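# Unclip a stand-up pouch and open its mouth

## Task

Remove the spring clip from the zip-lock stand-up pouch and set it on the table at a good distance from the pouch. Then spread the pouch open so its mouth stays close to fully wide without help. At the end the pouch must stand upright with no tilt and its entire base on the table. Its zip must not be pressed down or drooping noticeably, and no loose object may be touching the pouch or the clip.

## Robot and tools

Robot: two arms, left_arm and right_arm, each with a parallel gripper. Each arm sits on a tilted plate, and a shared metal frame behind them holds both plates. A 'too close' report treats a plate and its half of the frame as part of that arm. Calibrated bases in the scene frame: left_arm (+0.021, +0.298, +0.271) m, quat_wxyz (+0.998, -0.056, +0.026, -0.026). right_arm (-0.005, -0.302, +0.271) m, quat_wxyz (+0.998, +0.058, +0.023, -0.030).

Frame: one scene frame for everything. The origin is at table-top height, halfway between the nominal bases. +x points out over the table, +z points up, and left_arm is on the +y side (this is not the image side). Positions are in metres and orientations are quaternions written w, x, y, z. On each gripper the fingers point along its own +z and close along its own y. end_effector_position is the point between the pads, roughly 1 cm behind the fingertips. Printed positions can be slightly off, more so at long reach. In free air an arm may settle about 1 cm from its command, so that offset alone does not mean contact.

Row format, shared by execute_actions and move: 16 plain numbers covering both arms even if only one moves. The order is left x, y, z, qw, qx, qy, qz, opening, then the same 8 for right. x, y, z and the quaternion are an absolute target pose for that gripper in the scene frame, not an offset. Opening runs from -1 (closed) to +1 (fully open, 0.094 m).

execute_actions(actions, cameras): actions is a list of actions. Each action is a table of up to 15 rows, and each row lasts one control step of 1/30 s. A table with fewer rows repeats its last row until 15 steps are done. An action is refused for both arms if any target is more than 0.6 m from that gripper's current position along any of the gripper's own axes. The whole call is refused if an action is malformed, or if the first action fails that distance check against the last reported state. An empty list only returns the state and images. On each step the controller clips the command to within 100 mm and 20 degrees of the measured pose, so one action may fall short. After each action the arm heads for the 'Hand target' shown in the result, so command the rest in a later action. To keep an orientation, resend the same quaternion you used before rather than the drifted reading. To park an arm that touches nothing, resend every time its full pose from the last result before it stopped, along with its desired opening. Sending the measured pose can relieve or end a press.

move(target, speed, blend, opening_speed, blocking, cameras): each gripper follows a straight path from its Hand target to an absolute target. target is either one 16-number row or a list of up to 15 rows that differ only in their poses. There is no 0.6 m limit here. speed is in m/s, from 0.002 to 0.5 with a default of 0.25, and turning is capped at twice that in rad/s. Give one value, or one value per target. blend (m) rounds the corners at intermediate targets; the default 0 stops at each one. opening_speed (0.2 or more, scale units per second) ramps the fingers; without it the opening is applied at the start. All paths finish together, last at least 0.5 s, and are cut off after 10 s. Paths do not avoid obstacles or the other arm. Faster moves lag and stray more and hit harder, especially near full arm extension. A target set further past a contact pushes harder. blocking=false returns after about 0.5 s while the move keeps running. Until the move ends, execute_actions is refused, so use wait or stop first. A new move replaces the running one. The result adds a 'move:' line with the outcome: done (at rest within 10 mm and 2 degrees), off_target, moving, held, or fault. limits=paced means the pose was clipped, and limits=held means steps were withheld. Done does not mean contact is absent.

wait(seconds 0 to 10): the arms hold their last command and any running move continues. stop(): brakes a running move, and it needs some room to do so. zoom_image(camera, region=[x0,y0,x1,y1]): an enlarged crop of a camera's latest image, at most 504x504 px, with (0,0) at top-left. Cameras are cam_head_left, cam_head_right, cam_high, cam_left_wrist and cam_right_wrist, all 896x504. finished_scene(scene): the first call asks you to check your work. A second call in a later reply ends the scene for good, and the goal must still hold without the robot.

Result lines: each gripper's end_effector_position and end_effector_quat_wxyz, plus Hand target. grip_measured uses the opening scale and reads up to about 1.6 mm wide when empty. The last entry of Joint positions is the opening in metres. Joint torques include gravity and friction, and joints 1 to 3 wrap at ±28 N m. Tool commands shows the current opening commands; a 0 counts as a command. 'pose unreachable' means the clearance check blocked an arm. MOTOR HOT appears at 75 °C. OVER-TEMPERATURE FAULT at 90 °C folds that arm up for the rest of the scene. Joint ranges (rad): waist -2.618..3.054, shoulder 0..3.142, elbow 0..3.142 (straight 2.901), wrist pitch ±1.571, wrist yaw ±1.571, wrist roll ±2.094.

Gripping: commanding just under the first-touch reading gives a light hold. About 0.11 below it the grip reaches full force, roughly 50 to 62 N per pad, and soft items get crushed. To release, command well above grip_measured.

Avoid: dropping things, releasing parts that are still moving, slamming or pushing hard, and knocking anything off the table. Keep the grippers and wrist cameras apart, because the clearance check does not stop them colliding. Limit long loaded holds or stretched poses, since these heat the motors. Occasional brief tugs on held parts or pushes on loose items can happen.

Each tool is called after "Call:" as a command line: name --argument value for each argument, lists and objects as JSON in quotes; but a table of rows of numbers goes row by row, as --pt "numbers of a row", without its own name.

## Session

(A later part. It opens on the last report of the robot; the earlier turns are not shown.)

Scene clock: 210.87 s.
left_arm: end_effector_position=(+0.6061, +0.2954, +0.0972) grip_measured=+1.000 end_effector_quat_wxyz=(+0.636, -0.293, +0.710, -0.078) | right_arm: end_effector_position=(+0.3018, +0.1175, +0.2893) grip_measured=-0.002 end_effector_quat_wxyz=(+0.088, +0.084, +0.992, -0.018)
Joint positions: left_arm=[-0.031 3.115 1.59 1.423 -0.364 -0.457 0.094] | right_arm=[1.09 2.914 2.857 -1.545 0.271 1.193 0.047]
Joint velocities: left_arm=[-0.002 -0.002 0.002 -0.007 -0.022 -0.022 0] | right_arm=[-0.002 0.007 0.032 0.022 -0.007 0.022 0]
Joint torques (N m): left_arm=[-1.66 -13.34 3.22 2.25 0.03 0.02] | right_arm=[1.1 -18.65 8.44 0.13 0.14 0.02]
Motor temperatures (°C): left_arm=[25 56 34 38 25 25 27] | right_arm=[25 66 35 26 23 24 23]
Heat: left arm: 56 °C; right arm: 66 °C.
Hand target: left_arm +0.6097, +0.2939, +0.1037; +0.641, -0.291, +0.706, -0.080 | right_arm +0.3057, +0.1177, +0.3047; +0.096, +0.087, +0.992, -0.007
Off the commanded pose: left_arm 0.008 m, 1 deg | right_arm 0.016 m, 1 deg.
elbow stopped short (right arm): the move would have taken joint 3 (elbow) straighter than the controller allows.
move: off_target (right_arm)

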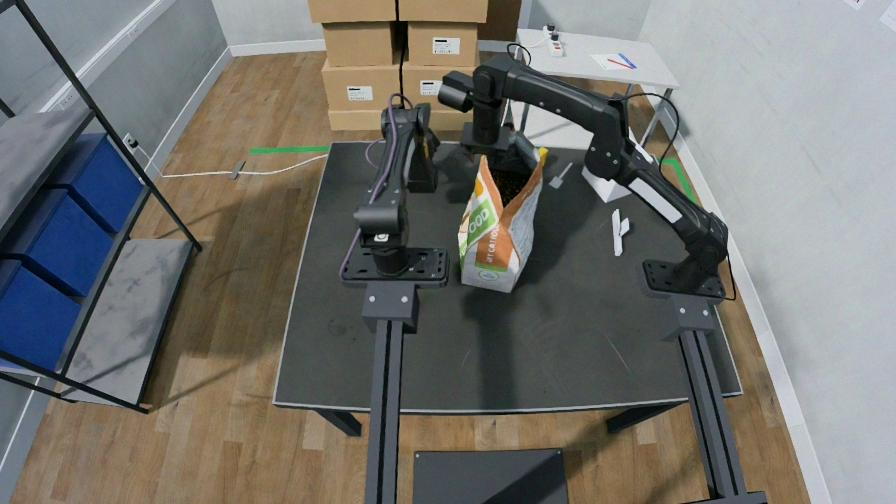

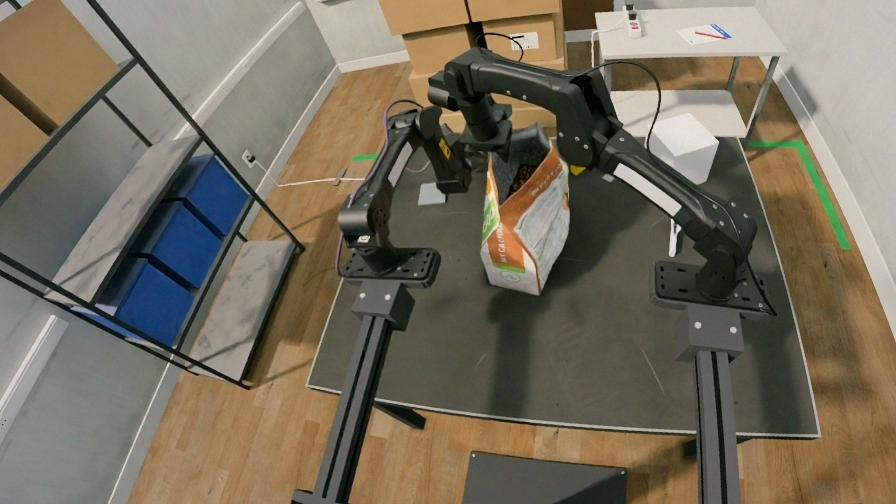

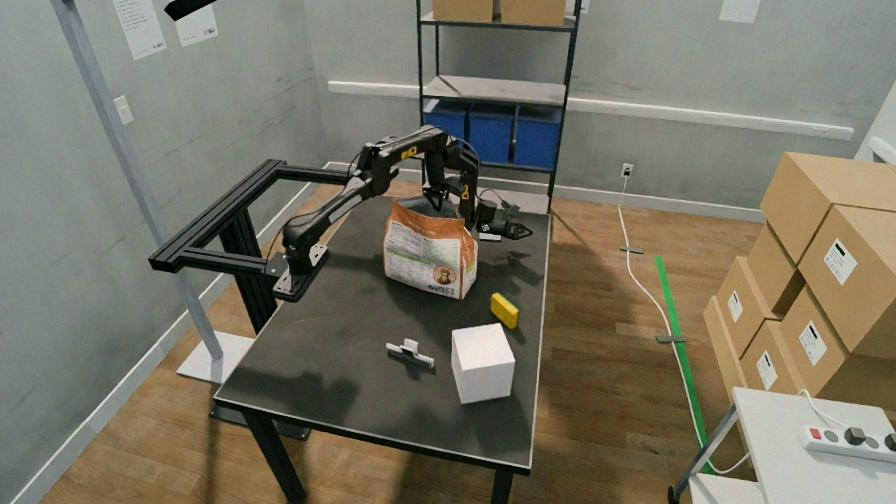

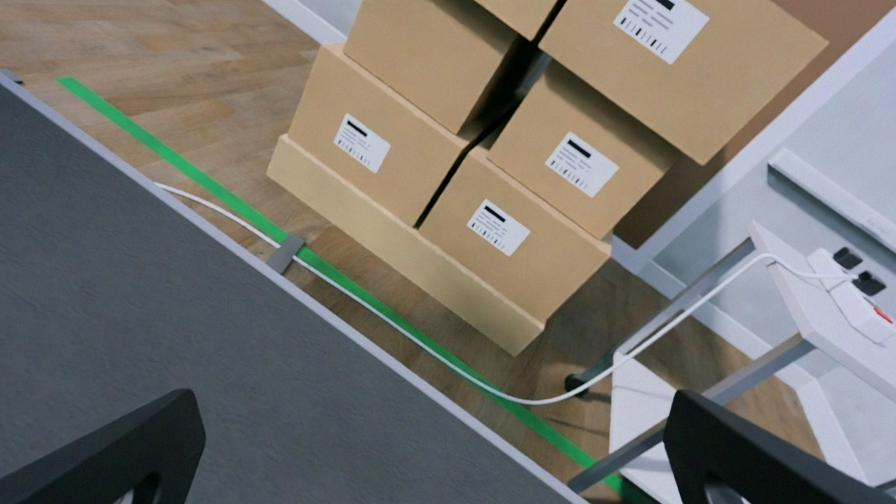

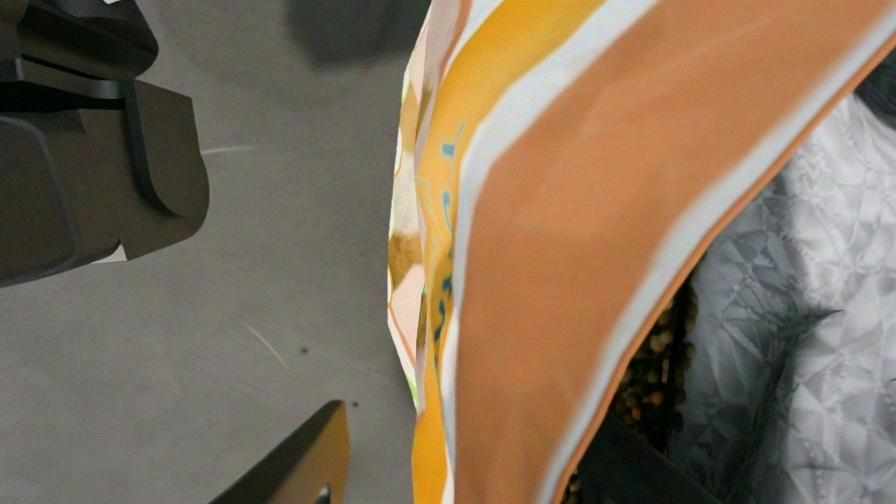

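Call:
move --pt "0.6097 0.2939 0.1037 0.641 -0.291 0.706 -0.080 1 0.304 0.110 0.36 0.0957 0.0867 0.9916 -0.0084 0.25" --pt "0.6097 0.2939 0.1037 0.641 -0.291 0.706 -0.080 1 0.300 0.055 0.41 0.0957 0.0867 0.9916 -0.0084 0.25" --speed 0.09

Call:
zoom_image --camera "cam_high" --region '[360, 160, 510, 310]'

Call:
zoom_image --camera "cam_head_left" --region '[430, 110, 590, 300]'

Scene clock: 213.33 s.
left_arm: end_effector_position=(+0.6061, +0.2954, +0.0972) grip_measured=+1.000 end_effector_quat_wxyz=(+0.636, -0.293, +0.710, -0.078) | right_arm: end_effector_position=(+0.2999, +0.0607, +0.3931) grip_measured=+0.248 end_effector_quat_wxyz=(+0.092, +0.085, +0.992, -0.009)
Joint positions: left_arm=[-0.031 3.115 1.59 1.423 -0.364 -0.457 0.094] | right_arm=[1.053 2.515 2.515 -1.574 0.271 1.154 0.059]
Joint velocities: left_arm=[-0.012 -0.017 -0.002 0.007 -0.051 -0.037 0] | right_arm=[-0.002 0.017 0.007 -0.022 0.007 0.081 -0.001]
Joint torques (N m): left_arm=[-1.69 -13.33 3.25 2.25 0.04 0.02] | right_arm=[0.92 -18.66 5.49 0.27 0.14 -0.01]
Motor temperatures (°C): left_arm=[25 56 34 38 24 25 27] | right_arm=[25 67 35 26 23 24 23]
Heat: left arm: 56 °C; right arm: 67 °C.
Hand target: left_arm +0.6097, +0.2939, +0.1037; +0.641, -0.291, +0.706, -0.080 | right_arm +0.3010, +0.0552, +0.4096; +0.101, +0.086, +0.991, +0.000
Off the commanded pose: left_arm 0.008 m, 1 deg | right_arm 0.018 m, 0 deg.
elbow stopped short (right arm): the move would have taken joint 3 (elbow) straighter than the controller allows.
joint sent to its limit (right arm) — joint 4 (wrist pitch), lower limit. The joint targets still meet the commanded pose.
move: off_target (right_arm)

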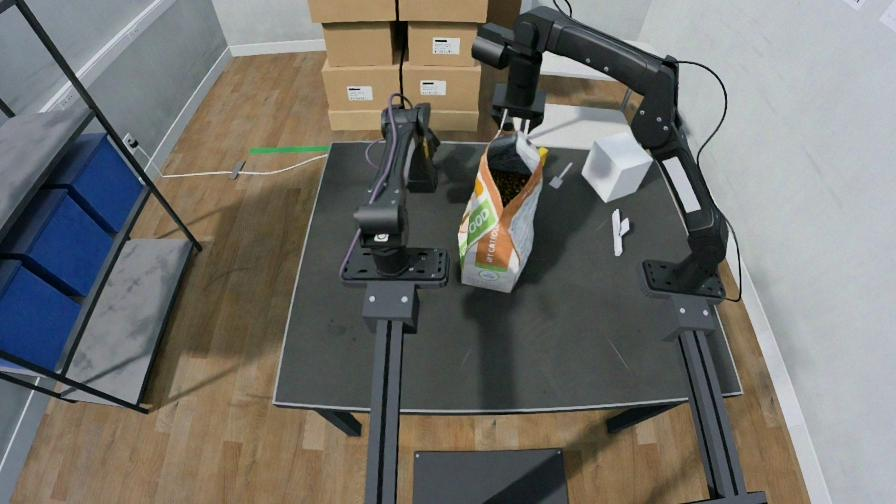

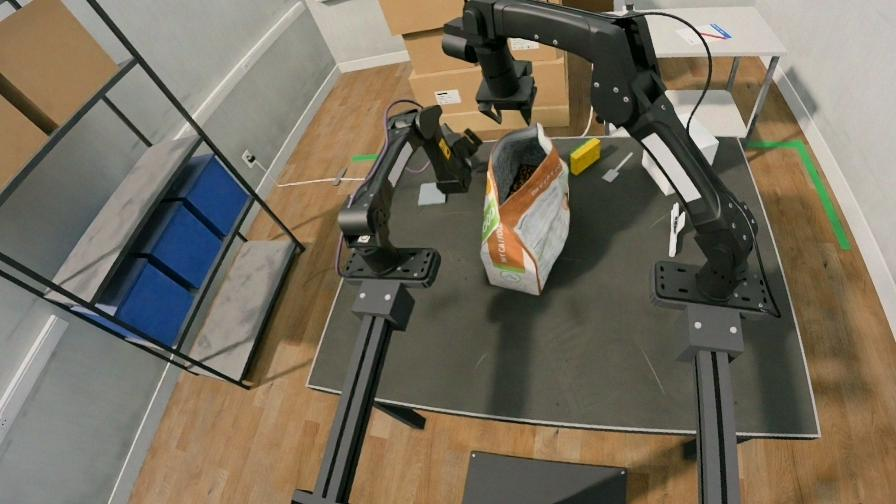

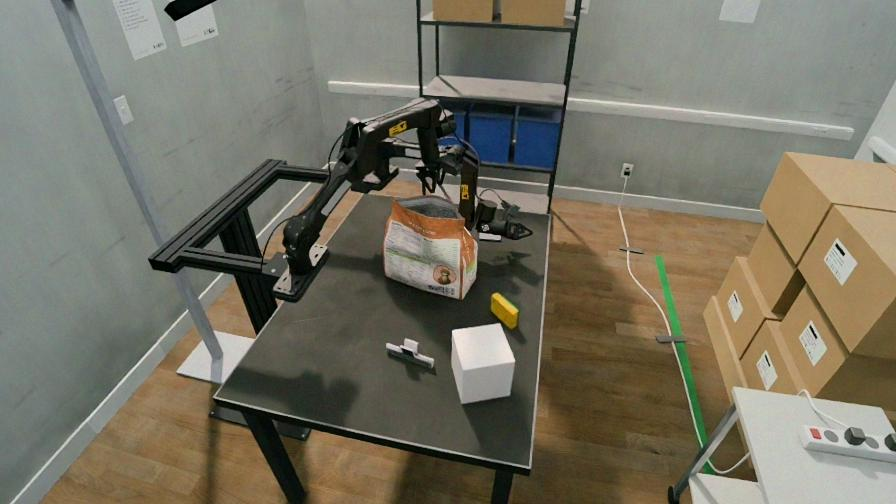

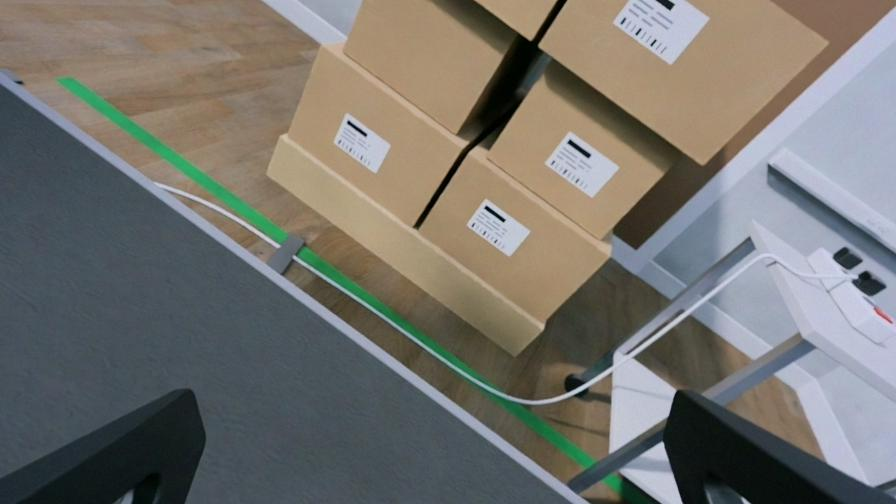

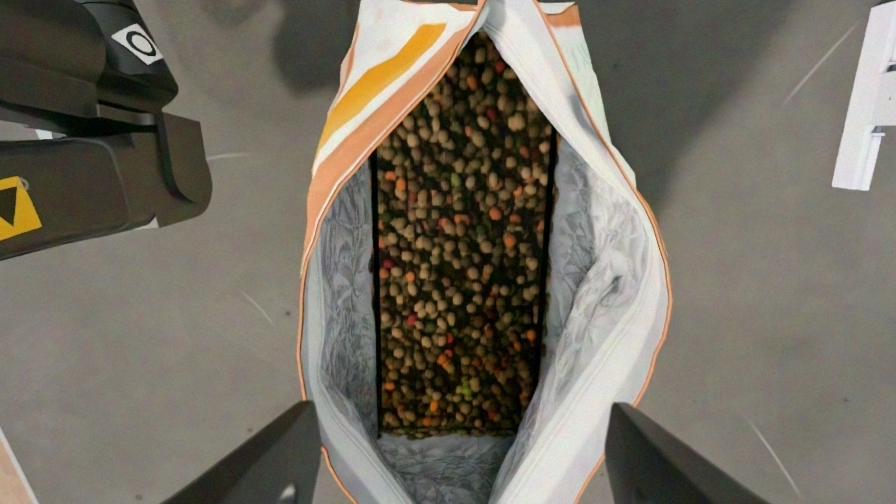

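Scaled by 3.360 from the camera's 896x504 image, which has a finer 1280x720 frame.

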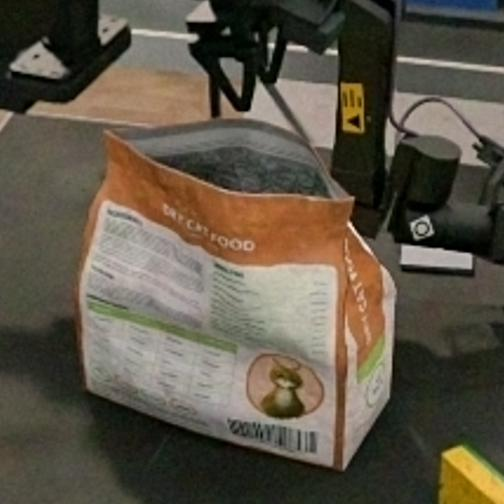

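Scaled by 2.653 from the camera's 896x504 image, which has a finer 1280x720 frame.

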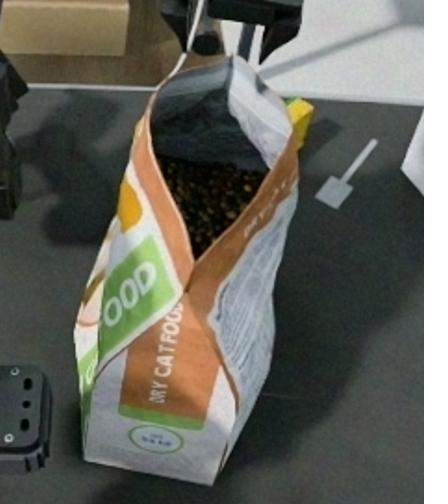

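Call:
move --pt "0.6097 0.2939 0.1037 0.641 -0.291 0.706 -0.080 1 0.308 -0.010 0.395 0.0957 0.0867 0.9916 -0.0084 0.4" --pt "0.6097 0.2939 0.1037 0.641 -0.291 0.706 -0.080 1 0.312 -0.010 0.360 0.0957 0.0867 0.9916 -0.0084 0.4" --speed 0.12 --cameras '["cam_right_wrist"]'

Scene clock: 215.50 s.
left_arm: end_effector_position=(+0.6061, +0.2954, +0.0972) grip_measured=+1.000 end_effector_quat_wxyz=(+0.636, -0.293, +0.710, -0.078) | right_arm: end_effector_position=(+0.3111, -0.0076, +0.3512) grip_measured=+0.398 end_effector_quat_wxyz=(+0.086, +0.085, +0.992, -0.019)
Joint positions: left_arm=[-0.031 3.115 1.59 1.423 -0.364 -0.457 0.094] | right_arm=[0.936 2.222 1.871 -1.211 0.271 1.036 0.066]
Joint velocities: left_arm=[0.002 0.007 0.002 -0.051 -0.007 0.007 0] | right_arm=[-0.017 -0.002 -0.007 0.051 -0.066 0.022 0]
Joint torques (N m): left_arm=[-1.69 -13.35 3.22 2.24 0.02 0.02] | right_arm=[0.79 -15.54 5.75 0.47 0.1 -0.02]
Motor temperatures (°C): left_arm=[25 56 34 38 24 25 27] | right_arm=[25 67 34 26 23 24 23]
Heat: left arm: 56 °C; right arm: 67 °C.
Hand target: left_arm +0.6097, +0.2939, +0.1037; +0.641, -0.291, +0.706, -0.080 | right_arm +0.3138, -0.0091, +0.3603; +0.095, +0.087, +0.992, -0.009
Off the commanded pose: left_arm 0.008 m, 1 deg | right_arm 0.009 m, 2 deg.
move: done
Images, in order (width x height): cam_right_wrist 896x504.

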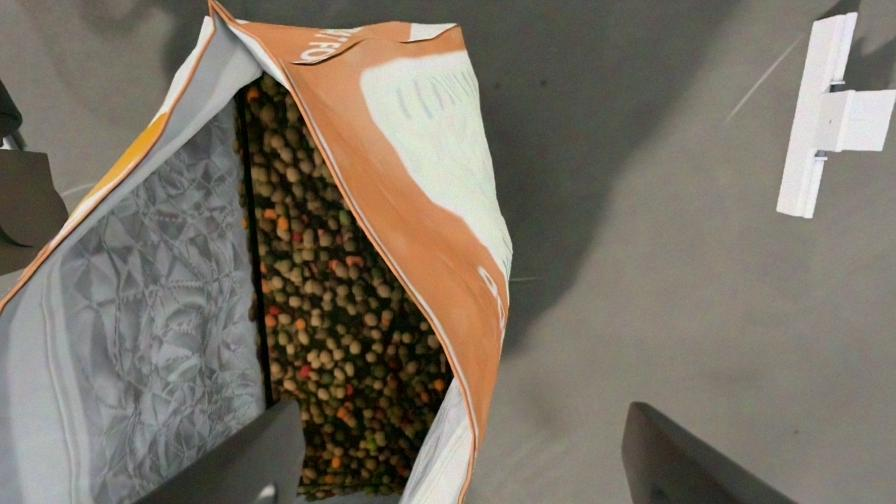

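Call:
move --target '[0.6097,0.2939,0.1037,0.641,-0.291,0.706,-0.080,1,0.312,-0.012,0.291,0.0957,0.0867,0.9916,-0.0084,0.4]' --speed 0.1 --cameras '["cam_right_wrist"]'

Call:
move --target '[0.6097,0.2939,0.1037,0.641,-0.291,0.706,-0.080,1,0.312,-0.012,0.291,0.0957,0.0867,0.9916,-0.0084,-1]' --opening_speed 1.0 --cameras '["cam_right_wrist"]'

Call:
move --target '[0.6097,0.2939,0.1037,0.641,-0.291,0.706,-0.080,1,0.312,-0.065,0.303,0.0957,0.0867,0.9916,-0.0084,-1]' --speed 0.06

Call:
zoom_image --camera "cam_high" --region '[360, 160, 510, 310]'

Call:
zoom_image --camera "cam_head_right" --region '[460, 110, 600, 300]'

Scene clock: 217.37 s.
left_arm: end_effector_position=(+0.6061, +0.2954, +0.0972) grip_measured=+1.000 end_effector_quat_wxyz=(+0.636, -0.293, +0.710, -0.078) | right_arm: end_effector_position=(+0.3116, -0.0100, +0.2947) grip_measured=+0.398 end_effector_quat_wxyz=(+0.096, +0.087, +0.992, -0.006)
Joint positions: left_arm=[-0.031 3.115 1.59 1.423 -0.364 -0.457 0.094] | right_arm=[0.917 2.222 1.643 -0.947 0.271 1.017 0.066]
Joint velocities: left_arm=[0.022 -0.007 -0.007 0.081 0.066 0.037 0] | right_arm=[-0.002 -0.007 -0.007 -0.037 -0.095 -0.007 -0.001]
Joint torques (N m): left_arm=[-1.72 -13.35 3.22 2.26 0.03 0.03] | right_arm=[0.75 -12.63 5.71 0.54 0.1 -0.02]
Motor temperatures (°C): left_arm=[25 56 34 38 24 25 27] | right_arm=[25 66 34 26 23 24 23]
Heat: left arm: 56 °C; right arm: 66 °C.
Hand target: left_arm +0.6097, +0.2939, +0.1037; +0.641, -0.291, +0.706, -0.080 | right_arm +0.3124, -0.0117, +0.2909; +0.096, +0.087, +0.992, -0.009
Off the commanded pose: left_arm 0.008 m, 1 deg | right_arm 0.004 m, 0 deg.
move: done
Images, in order (width x height): cam_right_wrist 896x504.

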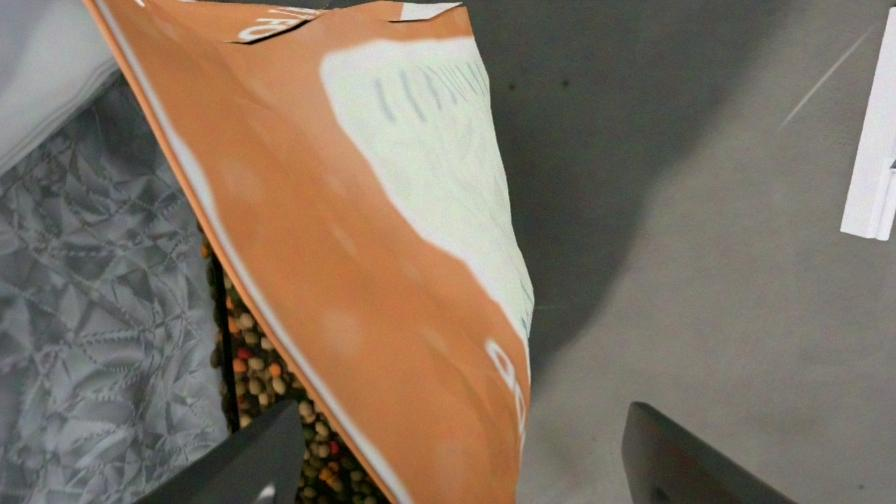

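Scene clock: 219.00 s.
left_arm: end_effector_position=(+0.6061, +0.2954, +0.0972) grip_measured=+1.000 end_effector_quat_wxyz=(+0.636, -0.293, +0.710, -0.078) | right_arm: end_effector_position=(+0.3124, -0.0100, +0.2938) grip_measured=-0.991 end_effector_quat_wxyz=(+0.097, +0.087, +0.991, -0.005)
Joint positions: left_arm=[-0.031 3.115 1.59 1.423 -0.364 -0.457 0.094] | right_arm=[0.916 2.222 1.639 -0.939 0.271 1.014 0]
Joint velocities: left_arm=[-0.022 -0.007 0.012 0.081 -0.007 -0.007 0] | right_arm=[-0.012 -0.002 0.017 0.007 -0.037 -0.022 0]
Joint torques (N m): left_arm=[-1.69 -13.37 3.22 2.25 0.02 0.03] | right_arm=[0.9 -12.81 5.79 0.51 0.1 0.02]
Motor temperatures (°C): left_arm=[25 56 34 38 24 25 27] | right_arm=[25 66 34 26 23 24 23]
Heat: left arm: 56 °C; right arm: 66 °C.
Hand target: left_arm +0.6097, +0.2939, +0.1037; +0.641, -0.291, +0.706, -0.080 | right_arm +0.3120, -0.0119, +0.2910; +0.096, +0.087, +0.992, -0.008
Off the commanded pose: left_arm 0.008 m, 1 deg | right_arm 0.003 m, 0 deg.
move: done
Images, in order (width x height): cam_right_wrist 896x504.

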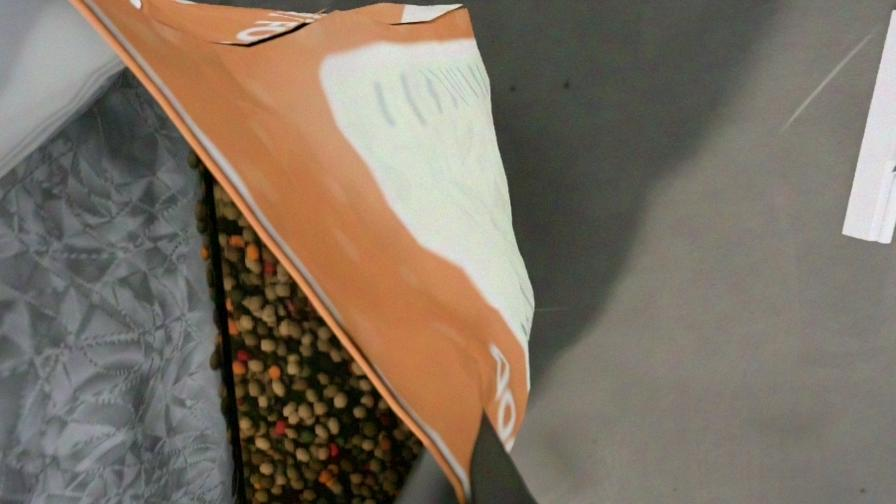

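Scene clock: 220.43 s.
left_arm: end_effector_position=(+0.6061, +0.2954, +0.0972) grip_measured=+1.000 end_effector_quat_wxyz=(+0.636, -0.293, +0.710, -0.078) | right_arm: end_effector_position=(+0.3091, -0.0503, +0.2845) grip_measured=-0.991 end_effector_quat_wxyz=(+0.080, +0.081, +0.994, +0.001)
Joint positions: left_arm=[-0.031 3.115 1.59 1.423 -0.364 -0.457 0.094] | right_arm=[0.837 2.116 1.452 -0.85 0.232 0.924 0]
Joint velocities: left_arm=[0.012 -0.002 -0.017 0.051 0.022 -0.051 0] | right_arm=[-0.002 -0.002 0.002 -0.022 0.066 -0.022 0]
Joint torques (N m): left_arm=[-1.7 -13.33 3.25 2.25 0.02 0.03] | right_arm=[0.16 -16.69 5.56 0.04 0.42 -0.01]
Motor temperatures (°C): left_arm=[25 56 34 38 24 25 27] | right_arm=[25 66 34 26 23 23 23]
Heat: left arm: 56 °C; right arm: 66 °C.
Hand target: left_arm +0.6097, +0.2939, +0.1037; +0.641, -0.291, +0.706, -0.080 | right_arm +0.3131, -0.0645, +0.3021; +0.095, +0.087, +0.992, -0.008
Off the commanded pose: left_arm 0.008 m, 1 deg | right_arm 0.024 m, 2 deg.
move: off_target (right_arm)

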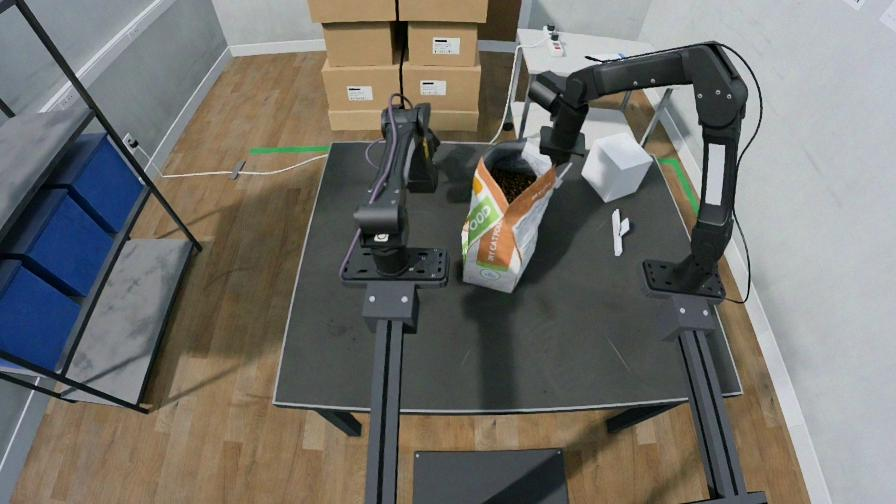

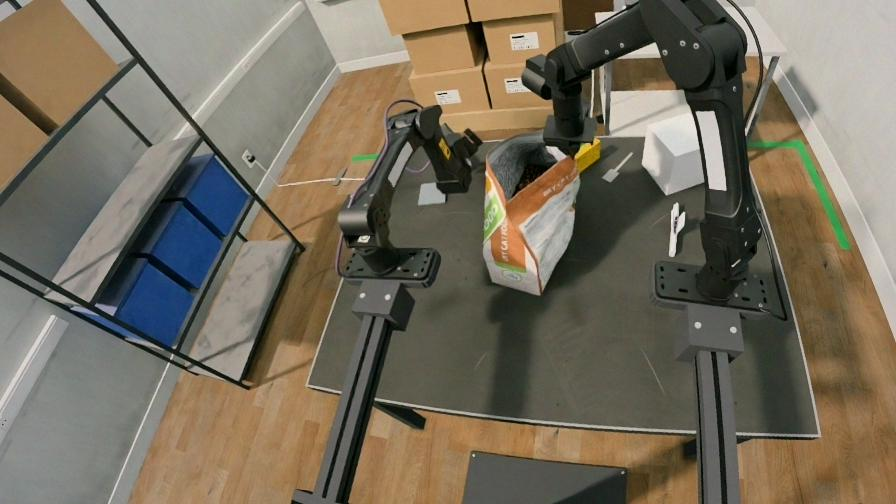

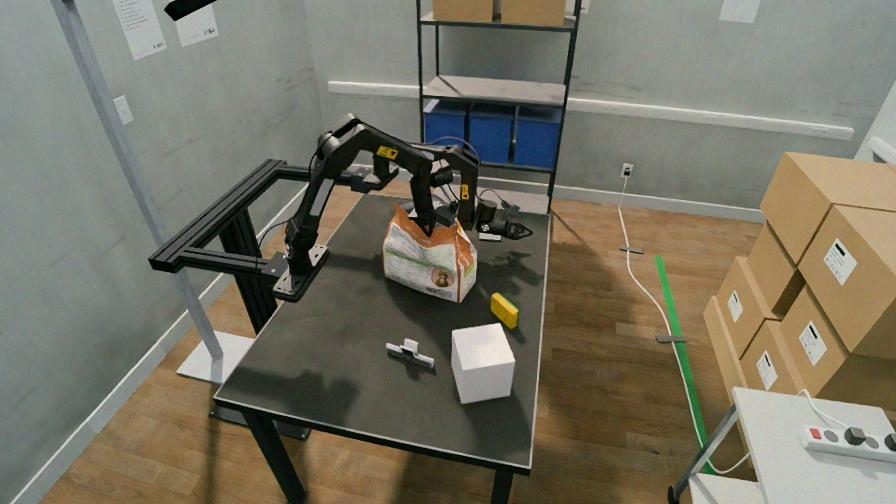

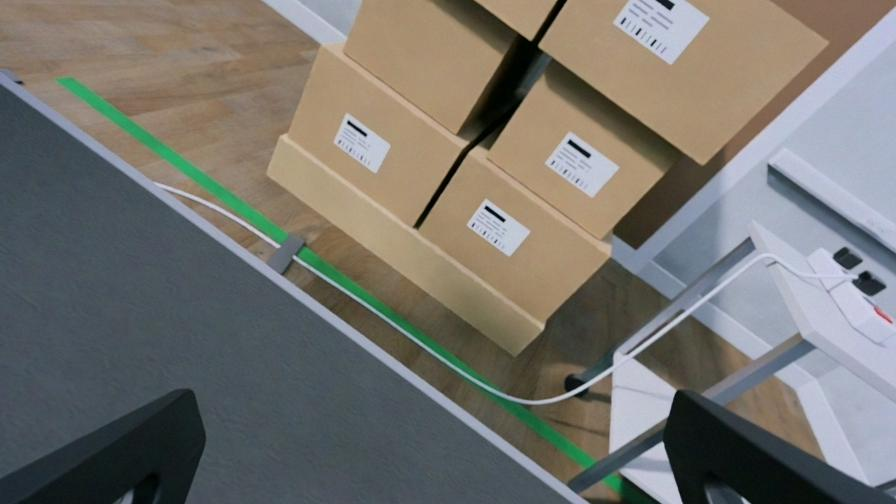

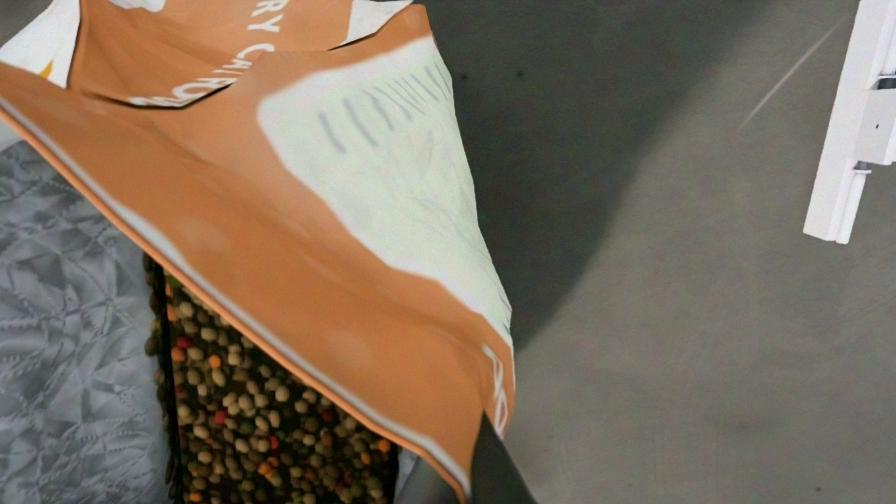

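Scaled by 3.360 from the camera's 896x504 image, which has a finer 1280x720 frame.

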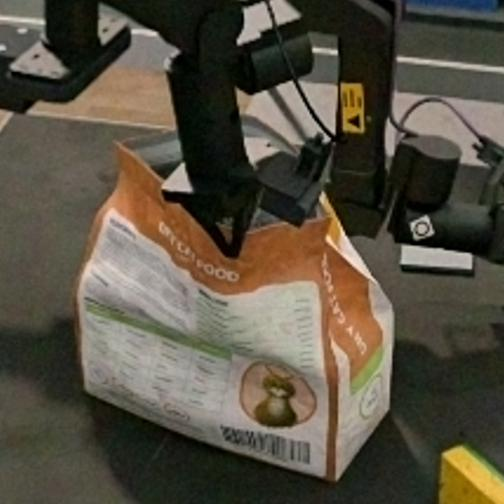

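Scaled by 2.653 from the camera's 896x504 image, which has a finer 1280x720 frame.

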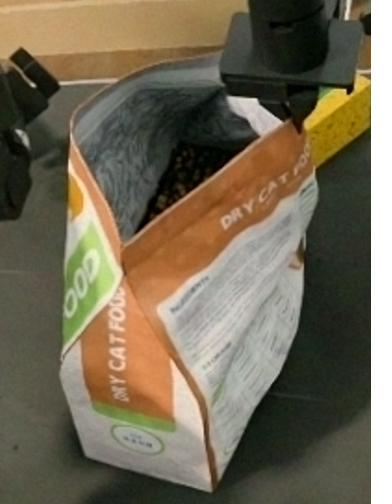

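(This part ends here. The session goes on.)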